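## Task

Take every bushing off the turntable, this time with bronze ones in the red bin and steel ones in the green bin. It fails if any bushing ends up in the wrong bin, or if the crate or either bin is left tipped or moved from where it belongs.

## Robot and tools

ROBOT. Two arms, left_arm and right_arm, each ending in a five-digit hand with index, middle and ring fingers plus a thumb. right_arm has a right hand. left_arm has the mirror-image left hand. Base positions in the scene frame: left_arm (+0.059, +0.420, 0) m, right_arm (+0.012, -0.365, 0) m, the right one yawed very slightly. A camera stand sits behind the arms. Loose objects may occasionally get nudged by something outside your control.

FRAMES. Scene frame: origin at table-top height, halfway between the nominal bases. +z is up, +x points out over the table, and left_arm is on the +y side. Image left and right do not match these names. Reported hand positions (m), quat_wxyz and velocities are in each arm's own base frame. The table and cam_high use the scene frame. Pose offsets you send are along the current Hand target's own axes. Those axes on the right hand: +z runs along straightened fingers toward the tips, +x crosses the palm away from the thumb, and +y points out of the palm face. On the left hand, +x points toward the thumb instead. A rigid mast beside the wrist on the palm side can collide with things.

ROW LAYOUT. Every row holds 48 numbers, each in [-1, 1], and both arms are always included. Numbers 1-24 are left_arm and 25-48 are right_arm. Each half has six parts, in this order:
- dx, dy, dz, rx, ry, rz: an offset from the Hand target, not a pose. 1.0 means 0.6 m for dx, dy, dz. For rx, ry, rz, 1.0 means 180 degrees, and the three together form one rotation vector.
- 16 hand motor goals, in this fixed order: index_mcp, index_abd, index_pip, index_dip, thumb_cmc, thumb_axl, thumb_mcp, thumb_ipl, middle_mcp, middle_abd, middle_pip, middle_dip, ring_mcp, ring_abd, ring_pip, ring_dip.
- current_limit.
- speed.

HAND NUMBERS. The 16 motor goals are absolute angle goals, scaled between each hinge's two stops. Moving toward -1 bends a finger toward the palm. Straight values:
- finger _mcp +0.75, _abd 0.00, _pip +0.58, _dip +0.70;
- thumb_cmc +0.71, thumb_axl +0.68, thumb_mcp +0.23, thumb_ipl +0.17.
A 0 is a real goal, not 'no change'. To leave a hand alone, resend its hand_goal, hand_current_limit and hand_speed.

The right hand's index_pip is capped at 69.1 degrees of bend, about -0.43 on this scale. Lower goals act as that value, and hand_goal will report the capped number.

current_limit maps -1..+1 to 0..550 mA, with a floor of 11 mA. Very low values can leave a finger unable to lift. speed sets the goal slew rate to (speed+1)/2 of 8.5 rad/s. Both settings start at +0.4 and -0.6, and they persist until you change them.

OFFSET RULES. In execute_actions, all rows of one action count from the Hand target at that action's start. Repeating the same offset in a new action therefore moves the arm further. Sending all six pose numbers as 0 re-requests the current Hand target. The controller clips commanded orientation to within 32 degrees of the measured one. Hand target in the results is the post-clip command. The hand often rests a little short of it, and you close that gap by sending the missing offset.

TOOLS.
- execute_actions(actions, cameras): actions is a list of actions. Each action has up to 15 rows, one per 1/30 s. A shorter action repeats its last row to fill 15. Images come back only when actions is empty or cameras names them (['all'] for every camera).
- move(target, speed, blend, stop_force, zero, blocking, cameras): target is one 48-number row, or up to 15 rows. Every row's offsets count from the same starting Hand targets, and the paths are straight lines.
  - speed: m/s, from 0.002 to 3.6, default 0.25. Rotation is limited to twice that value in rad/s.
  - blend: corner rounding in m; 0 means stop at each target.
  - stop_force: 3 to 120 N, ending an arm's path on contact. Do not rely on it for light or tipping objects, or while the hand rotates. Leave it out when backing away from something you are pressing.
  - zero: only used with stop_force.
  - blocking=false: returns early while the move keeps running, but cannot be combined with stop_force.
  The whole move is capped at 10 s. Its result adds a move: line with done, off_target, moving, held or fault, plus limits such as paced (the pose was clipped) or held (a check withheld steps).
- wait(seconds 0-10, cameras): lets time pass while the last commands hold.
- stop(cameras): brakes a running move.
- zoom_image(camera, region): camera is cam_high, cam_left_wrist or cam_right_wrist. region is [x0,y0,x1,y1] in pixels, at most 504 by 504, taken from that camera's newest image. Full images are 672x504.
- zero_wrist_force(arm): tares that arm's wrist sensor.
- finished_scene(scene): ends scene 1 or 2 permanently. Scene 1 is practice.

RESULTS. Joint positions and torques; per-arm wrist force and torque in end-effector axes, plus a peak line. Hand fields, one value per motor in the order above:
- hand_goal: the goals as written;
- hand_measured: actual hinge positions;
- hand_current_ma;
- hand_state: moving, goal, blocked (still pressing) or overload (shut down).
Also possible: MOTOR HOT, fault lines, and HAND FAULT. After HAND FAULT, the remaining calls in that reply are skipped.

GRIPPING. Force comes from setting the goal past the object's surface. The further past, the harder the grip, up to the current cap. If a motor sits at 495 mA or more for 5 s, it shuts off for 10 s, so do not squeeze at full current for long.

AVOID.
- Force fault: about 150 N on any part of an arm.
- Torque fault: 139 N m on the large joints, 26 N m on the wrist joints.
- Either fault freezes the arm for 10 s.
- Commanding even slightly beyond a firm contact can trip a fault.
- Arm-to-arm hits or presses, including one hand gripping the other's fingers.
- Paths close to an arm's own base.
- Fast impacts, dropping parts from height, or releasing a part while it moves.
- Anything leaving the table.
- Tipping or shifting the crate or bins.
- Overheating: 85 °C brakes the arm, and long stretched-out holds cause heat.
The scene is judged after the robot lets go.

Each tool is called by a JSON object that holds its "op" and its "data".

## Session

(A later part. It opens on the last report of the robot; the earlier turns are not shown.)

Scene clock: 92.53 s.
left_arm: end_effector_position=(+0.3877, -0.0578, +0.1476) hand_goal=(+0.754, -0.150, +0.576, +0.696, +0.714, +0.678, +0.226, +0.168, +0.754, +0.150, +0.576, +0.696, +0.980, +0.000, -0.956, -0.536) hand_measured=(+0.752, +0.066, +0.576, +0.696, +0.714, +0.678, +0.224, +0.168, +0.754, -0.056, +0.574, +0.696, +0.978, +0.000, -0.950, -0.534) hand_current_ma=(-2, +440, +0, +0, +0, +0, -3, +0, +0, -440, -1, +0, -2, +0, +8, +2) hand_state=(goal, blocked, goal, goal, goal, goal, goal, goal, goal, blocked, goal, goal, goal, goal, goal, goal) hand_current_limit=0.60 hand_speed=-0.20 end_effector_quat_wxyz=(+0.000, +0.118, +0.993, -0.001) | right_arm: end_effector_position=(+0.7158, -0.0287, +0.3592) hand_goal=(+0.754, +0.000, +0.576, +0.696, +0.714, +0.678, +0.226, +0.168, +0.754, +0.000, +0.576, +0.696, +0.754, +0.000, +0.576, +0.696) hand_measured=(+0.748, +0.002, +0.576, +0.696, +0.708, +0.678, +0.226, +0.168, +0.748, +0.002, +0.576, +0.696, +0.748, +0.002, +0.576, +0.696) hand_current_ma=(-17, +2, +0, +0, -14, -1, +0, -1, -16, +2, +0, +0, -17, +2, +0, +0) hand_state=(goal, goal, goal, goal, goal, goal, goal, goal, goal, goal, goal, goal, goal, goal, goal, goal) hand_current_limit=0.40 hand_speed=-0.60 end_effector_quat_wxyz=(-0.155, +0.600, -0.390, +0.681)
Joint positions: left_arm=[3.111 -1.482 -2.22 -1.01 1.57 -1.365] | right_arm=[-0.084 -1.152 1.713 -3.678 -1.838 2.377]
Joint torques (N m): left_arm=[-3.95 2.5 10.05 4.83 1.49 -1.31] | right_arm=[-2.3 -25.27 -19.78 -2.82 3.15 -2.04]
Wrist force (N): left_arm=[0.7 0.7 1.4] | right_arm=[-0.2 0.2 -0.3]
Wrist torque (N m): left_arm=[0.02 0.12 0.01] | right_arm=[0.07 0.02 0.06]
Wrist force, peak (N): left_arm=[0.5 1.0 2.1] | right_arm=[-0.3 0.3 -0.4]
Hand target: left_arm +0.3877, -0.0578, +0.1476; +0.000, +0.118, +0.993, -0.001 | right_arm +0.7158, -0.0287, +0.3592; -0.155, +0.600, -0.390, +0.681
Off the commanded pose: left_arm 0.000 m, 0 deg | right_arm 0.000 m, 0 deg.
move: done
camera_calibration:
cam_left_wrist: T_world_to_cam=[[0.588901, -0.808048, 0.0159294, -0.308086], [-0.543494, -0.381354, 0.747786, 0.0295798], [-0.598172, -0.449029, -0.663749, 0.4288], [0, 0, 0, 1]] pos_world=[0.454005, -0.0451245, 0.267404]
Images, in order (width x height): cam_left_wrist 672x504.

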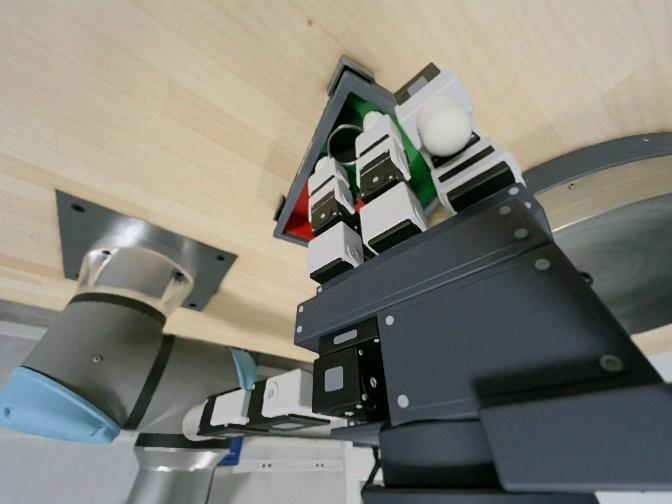

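{"op": "move", "data": {"target": [[0,0,0,0,0,0,0.754,0.087,0.576,0.696,0.714,0.678,0.226,0.168,0.754,-0.077,0.576,0.696,0.98,0,-0.956,-0.536,0.6,-0.7,0,0,0,0,0,0,0.754,0,0.576,0.696,0.714,0.678,0.226,0.168,0.754,0,0.576,0.696,0.754,0,0.576,0.696,0.4,-0.6],[0,0,-0.06,0,0,0,0.754,0.087,0.576,0.696,0.714,0.678,0.226,0.168,0.754,-0.077,0.576,0.696,0.98,0,-0.956,-0.536,0.6,-0.7,0,0,0,0,0,0,0.754,0,0.576,0.696,0.714,0.678,0.226,0.168,0.754,0,0.576,0.696,0.754,0,0.576,0.696,0.4,-0.6],[0,0,-0.12,0,0,0,0.754,0.087,0.576,0.696,0.714,0.678,0.226,0.168,0.754,-0.077,0.576,0.696,0.98,0,-0.956,-0.536,0.6,-0.7,0,0,0,0,0,0,0.754,0,0.576,0.696,0.714,0.678,0.226,0.168,0.754,0,0.576,0.696,0.754,0,0.576,0.696,0.4,-0.6]], "speed": [0.1,0.06,0.15], "blend": [0,0.01,0], "cameras": ["cam_left_wrist","cam_high"]}}

{"op": "zoom_image", "data": {"camera": "cam_left_wrist", "region": [260, 40, 440, 200]}}

{"op": "zoom_image", "data": {"camera": "cam_high", "region": [240, 120, 340, 200]}}

Scene clock: 95.97 s.
left_arm: end_effector_position=(+0.3877, -0.0577, +0.2196) hand_goal=(+0.754, +0.088, +0.576, +0.696, +0.714, +0.678, +0.226, +0.168, +0.754, -0.076, +0.576, +0.696, +0.980, +0.000, -0.956, -0.536) hand_measured=(+0.752, +0.088, +0.576, +0.696, +0.714, +0.678, +0.224, +0.168, +0.754, -0.078, +0.574, +0.696, +0.978, +0.000, -0.950, -0.534) hand_current_ma=(-2, +0, +0, +0, +0, +0, -3, +0, +0, -1, -1, +0, -2, +0, +8, +2) hand_state=(goal, goal, goal, goal, goal, goal, goal, goal, goal, goal, goal, goal, goal, goal, goal, goal) hand_current_limit=0.60 hand_speed=-0.70 end_effector_quat_wxyz=(+0.000, +0.118, +0.993, +0.000) | right_arm: end_effector_position=(+0.7158, -0.0287, +0.3592) hand_goal=(+0.754, +0.000, +0.576, +0.696, +0.714, +0.678, +0.226, +0.168, +0.754, +0.000, +0.576, +0.696, +0.754, +0.000, +0.576, +0.696) hand_measured=(+0.748, +0.002, +0.576, +0.696, +0.708, +0.678, +0.226, +0.168, +0.748, +0.002, +0.576, +0.696, +0.748, +0.002, +0.576, +0.696) hand_current_ma=(-17, +2, +0, +0, -14, -1, +0, -1, -16, +2, +0, +0, -17, +2, +0, +0) hand_state=(goal, goal, goal, goal, goal, goal, goal, goal, goal, goal, goal, goal, goal, goal, goal, goal) hand_current_limit=0.40 hand_speed=-0.60 end_effector_quat_wxyz=(-0.155, +0.600, -0.390, +0.681)
Joint positions: left_arm=[3.111 -1.393 -2.09 -1.229 1.57 -1.365] | right_arm=[-0.084 -1.152 1.713 -3.678 -1.838 2.377]
Joint torques (N m): left_arm=[10.77 26.68 30.81 -0.16 -2.4 1.85] | right_arm=[-2.73 -25.39 -19.7 -2.75 2.96 -2]
Wrist force (N): left_arm=[0.7 0.6 0.8] | right_arm=[-0.2 0.0 -0.1]
Wrist torque (N m): left_arm=[0.06 0.11 -0.01] | right_arm=[0.03 0.01 0.06]
Wrist force, peak (N): left_arm=[0.4 0.8 2.2] | right_arm=[-0.3 0.4 -0.3]
Hand target: left_arm +0.3877, -0.0577, +0.2196; +0.000, +0.118, +0.993, -0.001 | right_arm +0.7158, -0.0287, +0.3592; -0.155, +0.600, -0.390, +0.681
Off the commanded pose: left_arm 0.000 m, 0 deg | right_arm 0.000 m, 0 deg.
move: done
camera_calibration:
cam_left_wrist: T_world_to_cam=[[0.588766, -0.808149, 0.0157858, -0.309069], [-0.543555, -0.381394, 0.747721, -0.0242674], [-0.59825, -0.448813, -0.663825, 0.476602], [0, 0, 0, 1]] pos_world=[0.453906, -0.0451241, 0.339405]
Images, in order (width x height): cam_high 672x504, cam_left_wrist 672x504.

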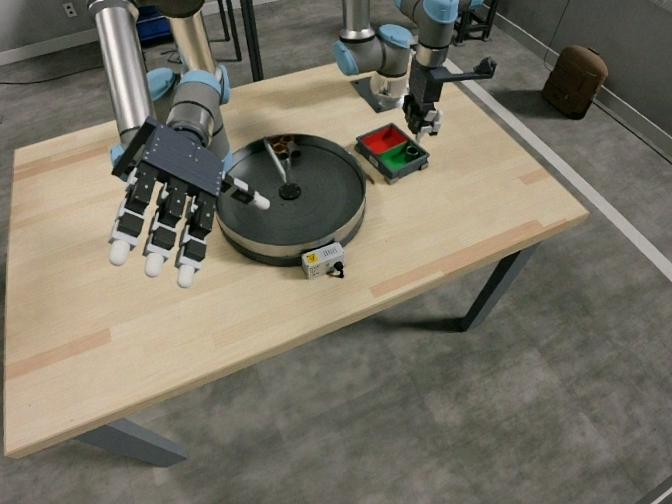

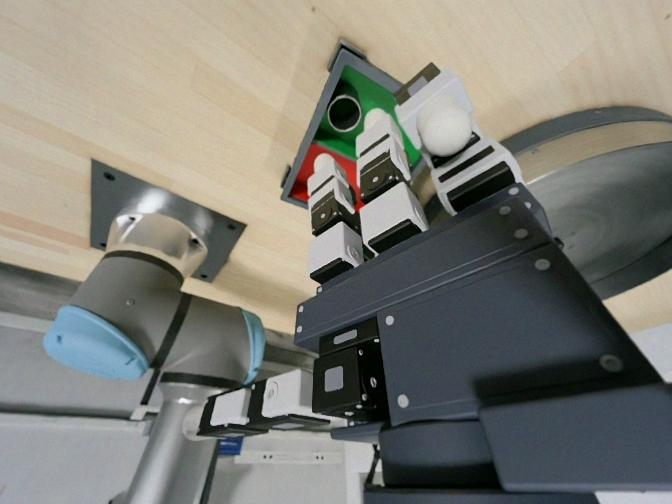

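Scaled by 2.800 from the camera's 672x504 image, which has a finer 960x720 frame.

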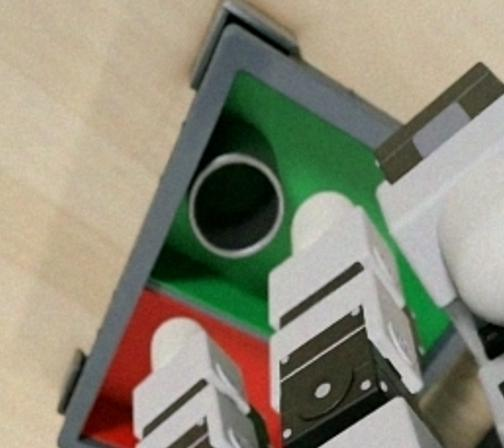

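Scaled by 5.040 from the camera's 672x504 image, which has a finer 960x720 frame.

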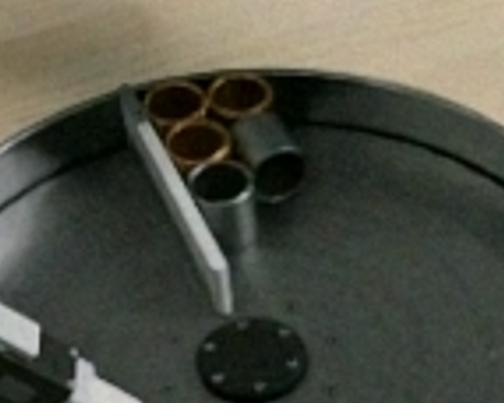

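{"op": "move", "data": {"target": [[0,0,-0.07,0,0,0,0.754,0,0.576,0.696,0.714,0.678,0.226,0.168,0.98,-0.1,-0.299,0.696,0.98,0,-0.956,-0.536,0.6,-0.2,0,0,0,0,0,0,0.754,0,0.576,0.696,0.714,0.678,0.226,0.168,0.754,0,0.576,0.696,0.754,0,0.576,0.696,0.4,-0.6],[-0.0258,-0.6465,-0.07,0,0,-0.075,0.754,0,0.576,0.696,0.714,0.678,0.226,0.168,0.98,-0.1,-0.299,0.696,0.98,0,-0.956,-0.536,0.6,-0.2,0,0,0,0,0,0,0.754,0,0.576,0.696,0.714,0.678,0.226,0.168,0.754,0,0.576,0.696,0.754,0,0.576,0.696,0.4,-0.6],[-0.0258,-0.6465,0.0018,0,0,-0.075,0.754,0,0.576,0.696,0.714,0.678,0.226,0.168,0.98,-0.1,-0.299,0.696,0.98,0,-0.956,-0.536,0.6,-0.2,0,0,0,0,0,0,0.754,0,0.576,0.696,0.714,0.678,0.226,0.168,0.754,0,0.576,0.696,0.754,0,0.576,0.696,0.4,-0.6]], "speed": [0.15,0.3,0.12], "blend": [0.02,0.01,0], "cameras": ["cam_left_wrist"]}}

{"op": "zoom_image", "data": {"camera": "cam_left_wrist", "region": [230, 70, 410, 220]}}

Scene clock: 100.93 s.
left_arm: end_effector_position=(+0.3117, -0.4384, +0.2190) hand_goal=(+0.754, +0.000, +0.576, +0.696, +0.714, +0.678, +0.226, +0.168, +0.980, -0.100, -0.298, +0.696, +0.980, +0.000, -0.956, -0.536) hand_measured=(+0.752, +0.004, +0.576, +0.696, +0.714, +0.678, +0.224, +0.168, +0.978, -0.096, -0.292, +0.696, +0.978, +0.000, -0.950, -0.534) hand_current_ma=(-2, +3, +0, +0, +0, +0, -3, +0, -3, +3, +5, +0, -2, +0, +8, +2) hand_state=(goal, goal, goal, goal, goal, goal, goal, goal, goal, goal, goal, goal, goal, goal, goal, goal) hand_current_limit=0.60 hand_speed=-0.20 end_effector_quat_wxyz=(+0.000, +0.001, +1.000, -0.001) | right_arm: end_effector_position=(+0.7158, -0.0287, +0.3592) hand_goal=(+0.754, +0.000, +0.576, +0.696, +0.714, +0.678, +0.226, +0.168, +0.754, +0.000, +0.576, +0.696, +0.754, +0.000, +0.576, +0.696) hand_measured=(+0.748, +0.002, +0.576, +0.696, +0.708, +0.678, +0.226, +0.168, +0.748, +0.002, +0.576, +0.696, +0.748, +0.002, +0.576, +0.696) hand_current_ma=(-17, +2, +0, +0, -14, -1, +0, -1, -16, +2, +0, +0, -17, +2, +0, +0) hand_state=(goal, goal, goal, goal, goal, goal, goal, goal, goal, goal, goal, goal, goal, goal, goal, goal) hand_current_limit=0.40 hand_speed=-0.60 end_effector_quat_wxyz=(-0.155, +0.600, -0.390, +0.681)
Joint positions: left_arm=[2.356 -1.888 -1.558 -1.265 1.57 -2.355] | right_arm=[-0.084 -1.152 1.713 -3.678 -1.838 2.377]
Joint torques (N m): left_arm=[-13.12 22.74 10.67 4.5 2.36 -1.67] | right_arm=[-3.11 -25.87 -18.7 -2.84 2.91 -2.01]
Wrist force (N): left_arm=[0.5 0.6 0.9] | right_arm=[-0.3 0.1 -0.4]
Wrist torque (N m): left_arm=[-0.01 0.09 0.23] | right_arm=[0.07 0.03 0.05]
Wrist force, peak (N): left_arm=[0.6 2.6 -0.2] | right_arm=[-0.4 0.1 -0.6]
Hand target: left_arm +0.3117, -0.4384, +0.2189; +0.000, +0.001, +1.000, -0.001 | right_arm +0.7158, -0.0287, +0.3592; -0.155, +0.600, -0.390, +0.681
Off the commanded pose: left_arm 0.000 m, 0 deg | right_arm 0.000 m, 0 deg.
move: done
camera_calibration:
cam_left_wrist: T_world_to_cam=[[0.761224, -0.6483, 0.0156809, -0.555561], [-0.439307, -0.497739, 0.74784, -0.293848], [-0.477019, -0.576162, -0.663694, 0.166254], [0, 0, 0, 1]] pos_world=[0.373122, -0.41064, 0.338805]
Images, in order (width x height): cam_left_wrist 672x504.

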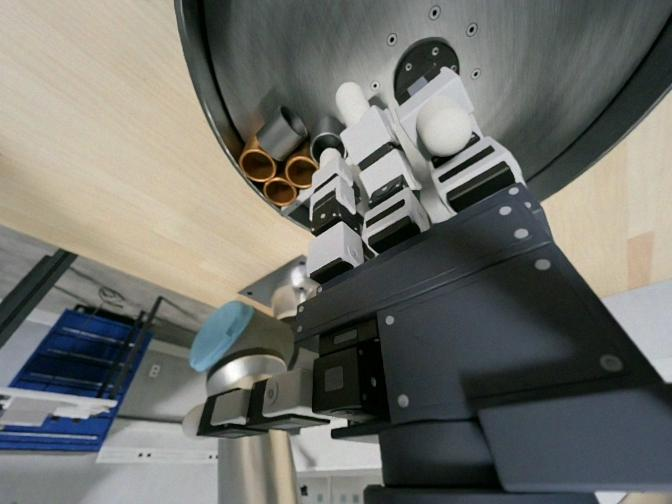

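Scaled by 2.800 from the camera's 672x504 image, which has a finer 960x720 frame.

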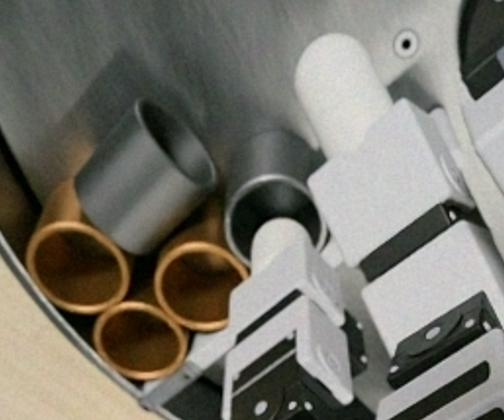

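{"op": "move", "data": {"target": [0.0042,-0.0008,0.0598,0,0,0,0.754,0,0.576,0.696,0.714,0.678,0.226,0.168,0.98,-0.1,-0.299,0.696,0.98,0,-0.956,-0.536,0.6,-0.2,0,0,0,0,0,0,0.754,0,0.576,0.696,0.714,0.678,0.226,0.168,0.754,0,0.576,0.696,0.754,0,0.576,0.696,0.4,-0.6], "speed": 0.06, "stop_force": 3}}

Scene clock: 103.77 s.
left_arm: end_effector_position=(+0.3091, -0.4389, +0.1830) hand_goal=(+0.754, +0.000, +0.576, +0.696, +0.714, +0.678, +0.226, +0.168, +0.980, -0.100, -0.298, +0.696, +0.980, +0.000, -0.956, -0.536) hand_measured=(+0.752, +0.004, +0.576, +0.696, +0.714, +0.678, +0.224, +0.168, +0.978, -0.096, -0.292, +0.696, +0.978, +0.000, -0.950, -0.534) hand_current_ma=(-2, +3, +0, +0, +0, +0, -3, +0, -3, +3, +5, +0, -2, +0, +8, +2) hand_state=(goal, goal, goal, goal, goal, goal, goal, goal, goal, goal, goal, goal, goal, goal, goal, goal) hand_current_limit=0.60 hand_speed=-0.20 end_effector_quat_wxyz=(+0.000, +0.001, +1.000, -0.001) | right_arm: end_effector_position=(+0.7158, -0.0287, +0.3592) hand_goal=(+0.754, +0.000, +0.576, +0.696, +0.714, +0.678, +0.226, +0.168, +0.754, +0.000, +0.576, +0.696, +0.754, +0.000, +0.576, +0.696) hand_measured=(+0.748, +0.002, +0.576, +0.696, +0.708, +0.678, +0.226, +0.168, +0.748, +0.002, +0.576, +0.696, +0.748, +0.002, +0.576, +0.696) hand_current_ma=(-17, +2, +0, +0, -14, -1, +0, -1, -16, +2, +0, +0, -17, +2, +0, +0) hand_state=(goal, goal, goal, goal, goal, goal, goal, goal, goal, goal, goal, goal, goal, goal, goal, goal) hand_current_limit=0.40 hand_speed=-0.60 end_effector_quat_wxyz=(-0.155, +0.600, -0.390, +0.681)
Joint positions: left_arm=[2.352 -1.915 -1.619 -1.178 1.57 -2.359] | right_arm=[-0.084 -1.152 1.713 -3.678 -1.838 2.377]
Joint torques (N m): left_arm=[-12.35 22.82 11.98 4.72 2.04 -1.7] | right_arm=[-2.75 -24.76 -18.41 -2.75 3.03 -1.93]
Wrist force (N): left_arm=[0.9 0.8 0.2] | right_arm=[0.0 0.2 -0.2]
Wrist torque (N m): left_arm=[0.12 0.00 0.22] | right_arm=[0.07 -0.02 0.08]
Wrist force, peak (N): left_arm=[0.8 1.0 0.1] | right_arm=[-0.2 0.1 -0.6]
Hand target: left_arm +0.3091, -0.4389, +0.1830; +0.000, +0.001, +1.000, -0.001 | right_arm +0.7158, -0.0287, +0.3592; -0.155, +0.600, -0.390, +0.681
Off the commanded pose: left_arm 0.000 m, 0 deg | right_arm 0.000 m, 0 deg.
move: done

{"op": "move", "data": {"target": [[-0.0498,0.0015,0,0,0,0,0.754,0,0.576,0.696,0.714,0.678,0.226,0.168,0.98,-0.1,-0.299,0.696,0.98,0,-0.956,-0.536,0.6,-0.2,0,0,0,0,0,0,0.754,0,0.576,0.696,0.714,0.678,0.226,0.168,0.754,0,0.576,0.696,0.754,0,0.576,0.696,0.4,-0.6],[-0.0898,0.0465,0,0,0,0,0.754,0,0.576,0.696,0.714,0.678,0.226,0.168,0.98,-0.1,-0.299,0.696,0.98,0,-0.956,-0.536,0.6,-0.2,0,0,0,0,0,0,0.754,0,0.576,0.696,0.714,0.678,0.226,0.168,0.754,0,0.576,0.696,0.754,0,0.576,0.696,0.4,-0.6],[-0.219,0.0482,0,0,0,0,0.754,0,0.576,0.696,0.714,0.678,0.226,0.168,0.98,-0.1,-0.299,0.696,0.98,0,-0.956,-0.536,0.6,-0.2,0,0,0,0,0,0,0.754,0,0.576,0.696,0.714,0.678,0.226,0.168,0.754,0,0.576,0.696,0.754,0,0.576,0.696,0.4,-0.6]], "speed": 0.07, "blend": [0.01,0.01,0]}}

{"op": "execute_actions", "data": {"actions": [[[0,0,-0.0115,0,0,0,0.754,0,0.576,0.696,0.714,0.678,0.226,0.168,0.754,-0.15,0.576,0.696,0.98,0,-0.956,-0.536,0.6,-0.2,0,0,0,0,0,0,0.754,0,0.576,0.696,0.714,0.678,0.226,0.168,0.754,0,0.576,0.696,0.754,0,0.576,0.696,0.4,-0.6],[0,0,-0.023,0,0,0,0.754,0,0.576,0.696,0.714,0.678,0.226,0.168,0.754,-0.15,0.576,0.696,0.98,0,-0.956,-0.536,0.6,-0.2,0,0,0,0,0,0,0.754,0,0.576,0.696,0.714,0.678,0.226,0.168,0.754,0,0.576,0.696,0.754,0,0.576,0.696,0.4,-0.6],[0,0,-0.0345,0,0,0,0.754,0,0.576,0.696,0.714,0.678,0.226,0.168,0.754,-0.15,0.576,0.696,0.98,0,-0.956,-0.536,0.6,-0.2,0,0,0,0,0,0,0.754,0,0.576,0.696,0.714,0.678,0.226,0.168,0.754,0,0.576,0.696,0.754,0,0.576,0.696,0.4,-0.6],[0,0,-0.046,0,0,0,0.754,0,0.576,0.696,0.714,0.678,0.226,0.168,0.754,-0.15,0.576,0.696,0.98,0,-0.956,-0.536,0.6,-0.2,0,0,0,0,0,0,0.754,0,0.576,0.696,0.714,0.678,0.226,0.168,0.754,0,0.576,0.696,0.754,0,0.576,0.696,0.4,-0.6],[0,0,-0.0567,0,0,0,0.754,0,0.576,0.696,0.714,0.678,0.226,0.168,0.754,-0.15,0.576,0.696,0.98,0,-0.956,-0.536,0.6,-0.2,0,0,0,0,0,0,0.754,0,0.576,0.696,0.714,0.678,0.226,0.168,0.754,0,0.576,0.696,0.754,0,0.576,0.696,0.4,-0.6]],[[0.013,0,0,0,0,0,0.754,0.125,0.576,0.696,0.714,0.678,0.226,0.168,0.754,-0.125,0.576,0.696,0.98,0,-0.956,-0.536,0.6,-0.2,0,0,0,0,0,0,0.754,0,0.576,0.696,0.714,0.678,0.226,0.168,0.754,0,0.576,0.696,0.754,0,0.576,0.696,0.4,-0.6],[0.026,0,0,0,0,0,0.754,0.125,0.576,0.696,0.714,0.678,0.226,0.168,0.754,-0.125,0.576,0.696,0.98,0,-0.956,-0.536,0.6,-0.2,0,0,0,0,0,0,0.754,0,0.576,0.696,0.714,0.678,0.226,0.168,0.754,0,0.576,0.696,0.754,0,0.576,0.696,0.4,-0.6],[0.039,0,0,0,0,0,0.754,0.125,0.576,0.696,0.714,0.678,0.226,0.168,0.754,-0.125,0.576,0.696,0.98,0,-0.956,-0.536,0.6,-0.2,0,0,0,0,0,0,0.754,0,0.576,0.696,0.714,0.678,0.226,0.168,0.754,0,0.576,0.696,0.754,0,0.576,0.696,0.4,-0.6],[0.052,0.001,0,0,0,0,0.754,0.125,0.576,0.696,0.714,0.678,0.226,0.168,0.754,-0.125,0.576,0.696,0.98,0,-0.956,-0.536,0.6,-0.2,0,0,0,0,0,0,0.754,0,0.576,0.696,0.714,0.678,0.226,0.168,0.754,0,0.576,0.696,0.754,0,0.576,0.696,0.4,-0.6],[0.0655,0.001,0,0,0,0,0.754,0.125,0.576,0.696,0.714,0.678,0.226,0.168,0.754,-0.125,0.576,0.696,0.98,0,-0.956,-0.536,0.6,-0.2,0,0,0,0,0,0,0.754,0,0.576,0.696,0.714,0.678,0.226,0.168,0.754,0,0.576,0.696,0.754,0,0.576,0.696,0.4,-0.6]],[[0.001,0,0.008,0,0,0,0.754,0.125,0.576,0.696,0.714,0.678,0.226,0.168,0.754,-0.125,0.576,0.696,0.98,0,-0.956,-0.536,0.6,-0.2,0,0,0,0,0,0,0.754,0,0.576,0.696,0.714,0.678,0.226,0.168,0.754,0,0.576,0.696,0.754,0,0.576,0.696,0.4,-0.6],[0.002,0,0.016,0,0,0,0.754,0.125,0.576,0.696,0.714,0.678,0.226,0.168,0.754,-0.125,0.576,0.696,0.98,0,-0.956,-0.536,0.6,-0.2,0,0,0,0,0,0,0.754,0,0.576,0.696,0.714,0.678,0.226,0.168,0.754,0,0.576,0.696,0.754,0,0.576,0.696,0.4,-0.6],[0.003,0,0.024,0,0,0,0.754,0.125,0.576,0.696,0.714,0.678,0.226,0.168,0.754,-0.125,0.576,0.696,0.98,0,-0.956,-0.536,0.6,-0.2,0,0,0,0,0,0,0.754,0,0.576,0.696,0.714,0.678,0.226,0.168,0.754,0,0.576,0.696,0.754,0,0.576,0.696,0.4,-0.6],[0.004,0,0.032,0,0,0,0.754,0.125,0.576,0.696,0.714,0.678,0.226,0.168,0.754,-0.125,0.576,0.696,0.98,0,-0.956,-0.536,0.6,-0.2,0,0,0,0,0,0,0.754,0,0.576,0.696,0.714,0.678,0.226,0.168,0.754,0,0.576,0.696,0.754,0,0.576,0.696,0.4,-0.6],[0.005,0,0.04,0,0,0,0.754,0.125,0.576,0.696,0.714,0.678,0.226,0.168,0.754,-0.125,0.576,0.696,0.98,0,-0.956,-0.536,0.6,-0.2,0,0,0,0,0,0,0.754,0,0.576,0.696,0.714,0.678,0.226,0.168,0.754,0,0.576,0.696,0.754,0,0.576,0.696,0.4,-0.6]],[[0,0,0,0,0,0,0.754,-0.15,0.576,0.696,0.714,0.678,0.226,0.168,0.754,0.15,0.576,0.696,0.98,0,-0.956,-0.536,0.6,-0.2,0,0,0,0,0,0,0.754,0,0.576,0.696,0.714,0.678,0.226,0.168,0.754,0,0.576,0.696,0.754,0,0.576,0.696,0.4,-0.6]]], "cameras": ["cam_left_wrist","cam_high"]}}

{"op": "zoom_image", "data": {"camera": "cam_left_wrist", "region": [180, 60, 420, 270]}}

{"op": "zoom_image", "data": {"camera": "cam_high", "region": [240, 120, 340, 200]}}

Scene clock: 111.50 s.
left_arm: end_effector_position=(+0.4405, -0.4102, +0.1830) hand_goal=(+0.754, +0.000, +0.576, +0.696, +0.714, +0.678, +0.226, +0.168, +0.980, -0.100, -0.298, +0.696, +0.980, +0.000, -0.956, -0.536) hand_measured=(+0.752, +0.008, +0.576, +0.696, +0.714, +0.678, +0.224, +0.168, +0.978, -0.096, -0.292, +0.696, +0.978, +0.000, -0.950, -0.534) hand_current_ma=(-1, +8, +1, +0, +0, +0, -3, +0, -3, +3, +5, +0, -2, +0, +8, +2) hand_state=(goal, goal, goal, goal, goal, goal, goal, goal, goal, goal, goal, goal, goal, goal, goal, goal) hand_current_limit=0.60 hand_speed=-0.20 end_effector_quat_wxyz=(+0.000, +0.001, +1.000, -0.001) | right_arm: end_effector_position=(+0.7158, -0.0287, +0.3592) hand_goal=(+0.754, +0.000, +0.576, +0.696, +0.714, +0.678, +0.226, +0.168, +0.754, +0.000, +0.576, +0.696, +0.754, +0.000, +0.576, +0.696) hand_measured=(+0.748, +0.002, +0.576, +0.696, +0.708, +0.678, +0.226, +0.168, +0.748, +0.002, +0.576, +0.696, +0.748, +0.002, +0.576, +0.696) hand_current_ma=(-17, +2, +0, +0, -14, -1, +0, -1, -16, +2, +0, +0, -17, +2, +0, +0) hand_state=(goal, goal, goal, goal, goal, goal, goal, goal, goal, goal, goal, goal, goal, goal, goal, goal) hand_current_limit=0.40 hand_speed=-0.60 end_effector_quat_wxyz=(-0.155, +0.600, -0.390, +0.681)
Joint positions: left_arm=[2.521 -2.045 -1.429 -1.238 1.57 -2.19] | right_arm=[-0.084 -1.152 1.713 -3.678 -1.838 2.377]
Joint torques (N m): left_arm=[10.89 28.32 33.01 0.13 -2.19 1.94] | right_arm=[-2.2 -25.22 -18.58 -2.82 3.03 -1.98]
Wrist force (N): left_arm=[0.9 1.0 0.7] | right_arm=[-0.1 0.1 -0.3]
Wrist torque (N m): left_arm=[0.04 0.17 0.04] | right_arm=[0.06 0.00 0.07]
Wrist force, peak (N): left_arm=[1.8 0.7 0.0] | right_arm=[-0.2 -0.2 -0.6]
Hand target: left_arm +0.4406, -0.4102, +0.1830; +0.000, +0.001, +1.000, -0.001 | right_arm +0.7158, -0.0287, +0.3592; -0.155, +0.600, -0.390, +0.681
Off the commanded pose: left_arm 0.000 m, 0 deg | right_arm 0.000 m, 0 deg.
move: done

Scene clock: 113.70 s.
left_arm: end_effector_position=(+0.3983, -0.4095, +0.1930) hand_goal=(+0.754, -0.150, +0.576, +0.696, +0.714, +0.678, +0.226, +0.168, +0.754, +0.150, +0.576, +0.696, +0.980, +0.000, -0.956, -0.536) hand_measured=(+0.752, +0.066, +0.576, +0.696, +0.714, +0.678, +0.224, +0.168, +0.748, -0.056, +0.574, +0.696, +0.978, +0.000, -0.950, -0.534) hand_current_ma=(-1, +440, +0, +0, +0, +0, -3, +0, -7, -440, -2, +0, -2, +0, +8, +2) hand_state=(goal, blocked, goal, goal, goal, goal, goal, goal, goal, blocked, goal, goal, goal, goal, goal, goal) hand_current_limit=0.60 hand_speed=-0.20 end_effector_quat_wxyz=(+0.000, +0.001, +1.000, -0.001) | right_arm: end_effector_position=(+0.7158, -0.0287, +0.3592) hand_goal=(+0.754, +0.000, +0.576, +0.696, +0.714, +0.678, +0.226, +0.168, +0.754, +0.000, +0.576, +0.696, +0.754, +0.000, +0.576, +0.696) hand_measured=(+0.748, +0.002, +0.576, +0.696, +0.708, +0.678, +0.226, +0.168, +0.748, +0.002, +0.576, +0.696, +0.748, +0.002, +0.576, +0.696) hand_current_ma=(-17, +2, +0, +0, -14, -1, +0, -1, -16, +2, +0, +0, -17, +2, +0, +0) hand_state=(goal, goal, goal, goal, goal, goal, goal, goal, goal, goal, goal, goal, goal, goal, goal, goal) hand_current_limit=0.40 hand_speed=-0.60 end_effector_quat_wxyz=(-0.155, +0.600, -0.390, +0.681)
Joint positions: left_arm=[2.483 -1.972 -1.51 -1.23 1.57 -2.228] | right_arm=[-0.084 -1.152 1.713 -3.678 -1.838 2.377]
Joint torques (N m): left_arm=[-11.21 24.92 11.86 5.03 2.05 -1.77] | right_arm=[-2.15 -24.69 -17.63 -2.77 3.08 -1.91]
Wrist force (N): left_arm=[1.3 1.2 -0.3] | right_arm=[-0.3 0.0 -0.3]
Wrist torque (N m): left_arm=[0.06 0.22 0.26] | right_arm=[0.06 0.02 0.05]
Wrist force, peak (N): left_arm=[1.1 0.7 2.5] | right_arm=[-0.4 0.1 -0.5]
Hand target: left_arm +0.3983, -0.4095, +0.1930; +0.000, +0.001, +1.000, -0.001 | right_arm +0.7158, -0.0287, +0.3592; -0.155, +0.600, -0.390, +0.681
Off the commanded pose: left_arm 0.000 m, 0 deg | right_arm 0.000 m, 0 deg.
camera_calibration:
cam_left_wrist: T_world_to_cam=[[0.761225, -0.648299, 0.0156813, -0.60248], [-0.439271, -0.497696, 0.74789, -0.221998], [-0.477052, -0.576201, -0.663637, 0.206931], [0, 0, 0, 1]] pos_world=[0.459822, -0.381841, 0.312805]
Images, in order (width x height): cam_high 672x504, cam_left_wrist 672x504.

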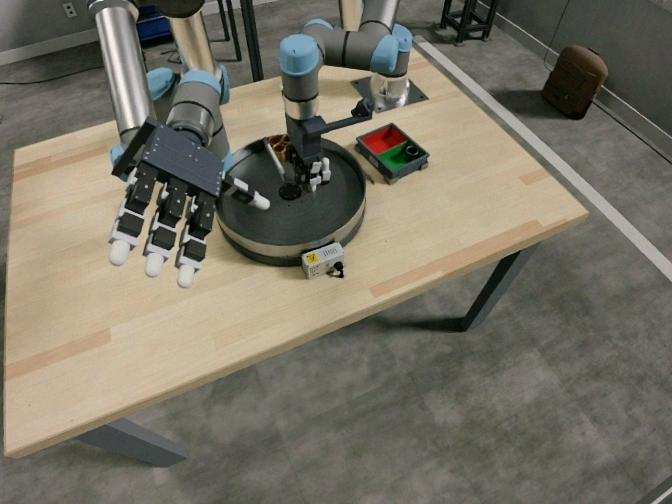

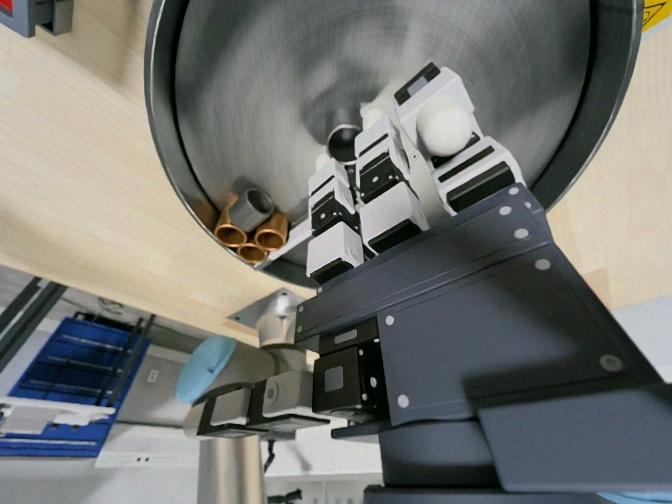

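Scaled by 2.100 from the camera's 672x504 image, which has a finer 960x720 frame.

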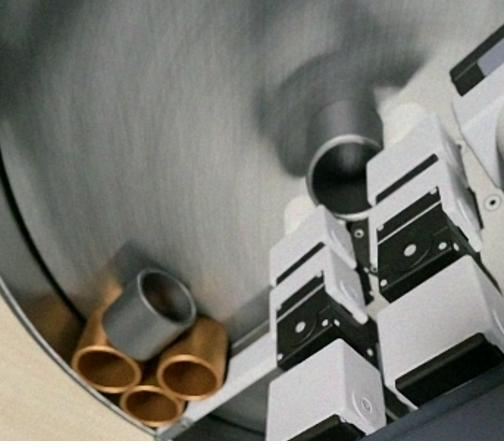

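Scaled by 5.040 from the camera's 672x504 image, which has a finer 960x720 frame.

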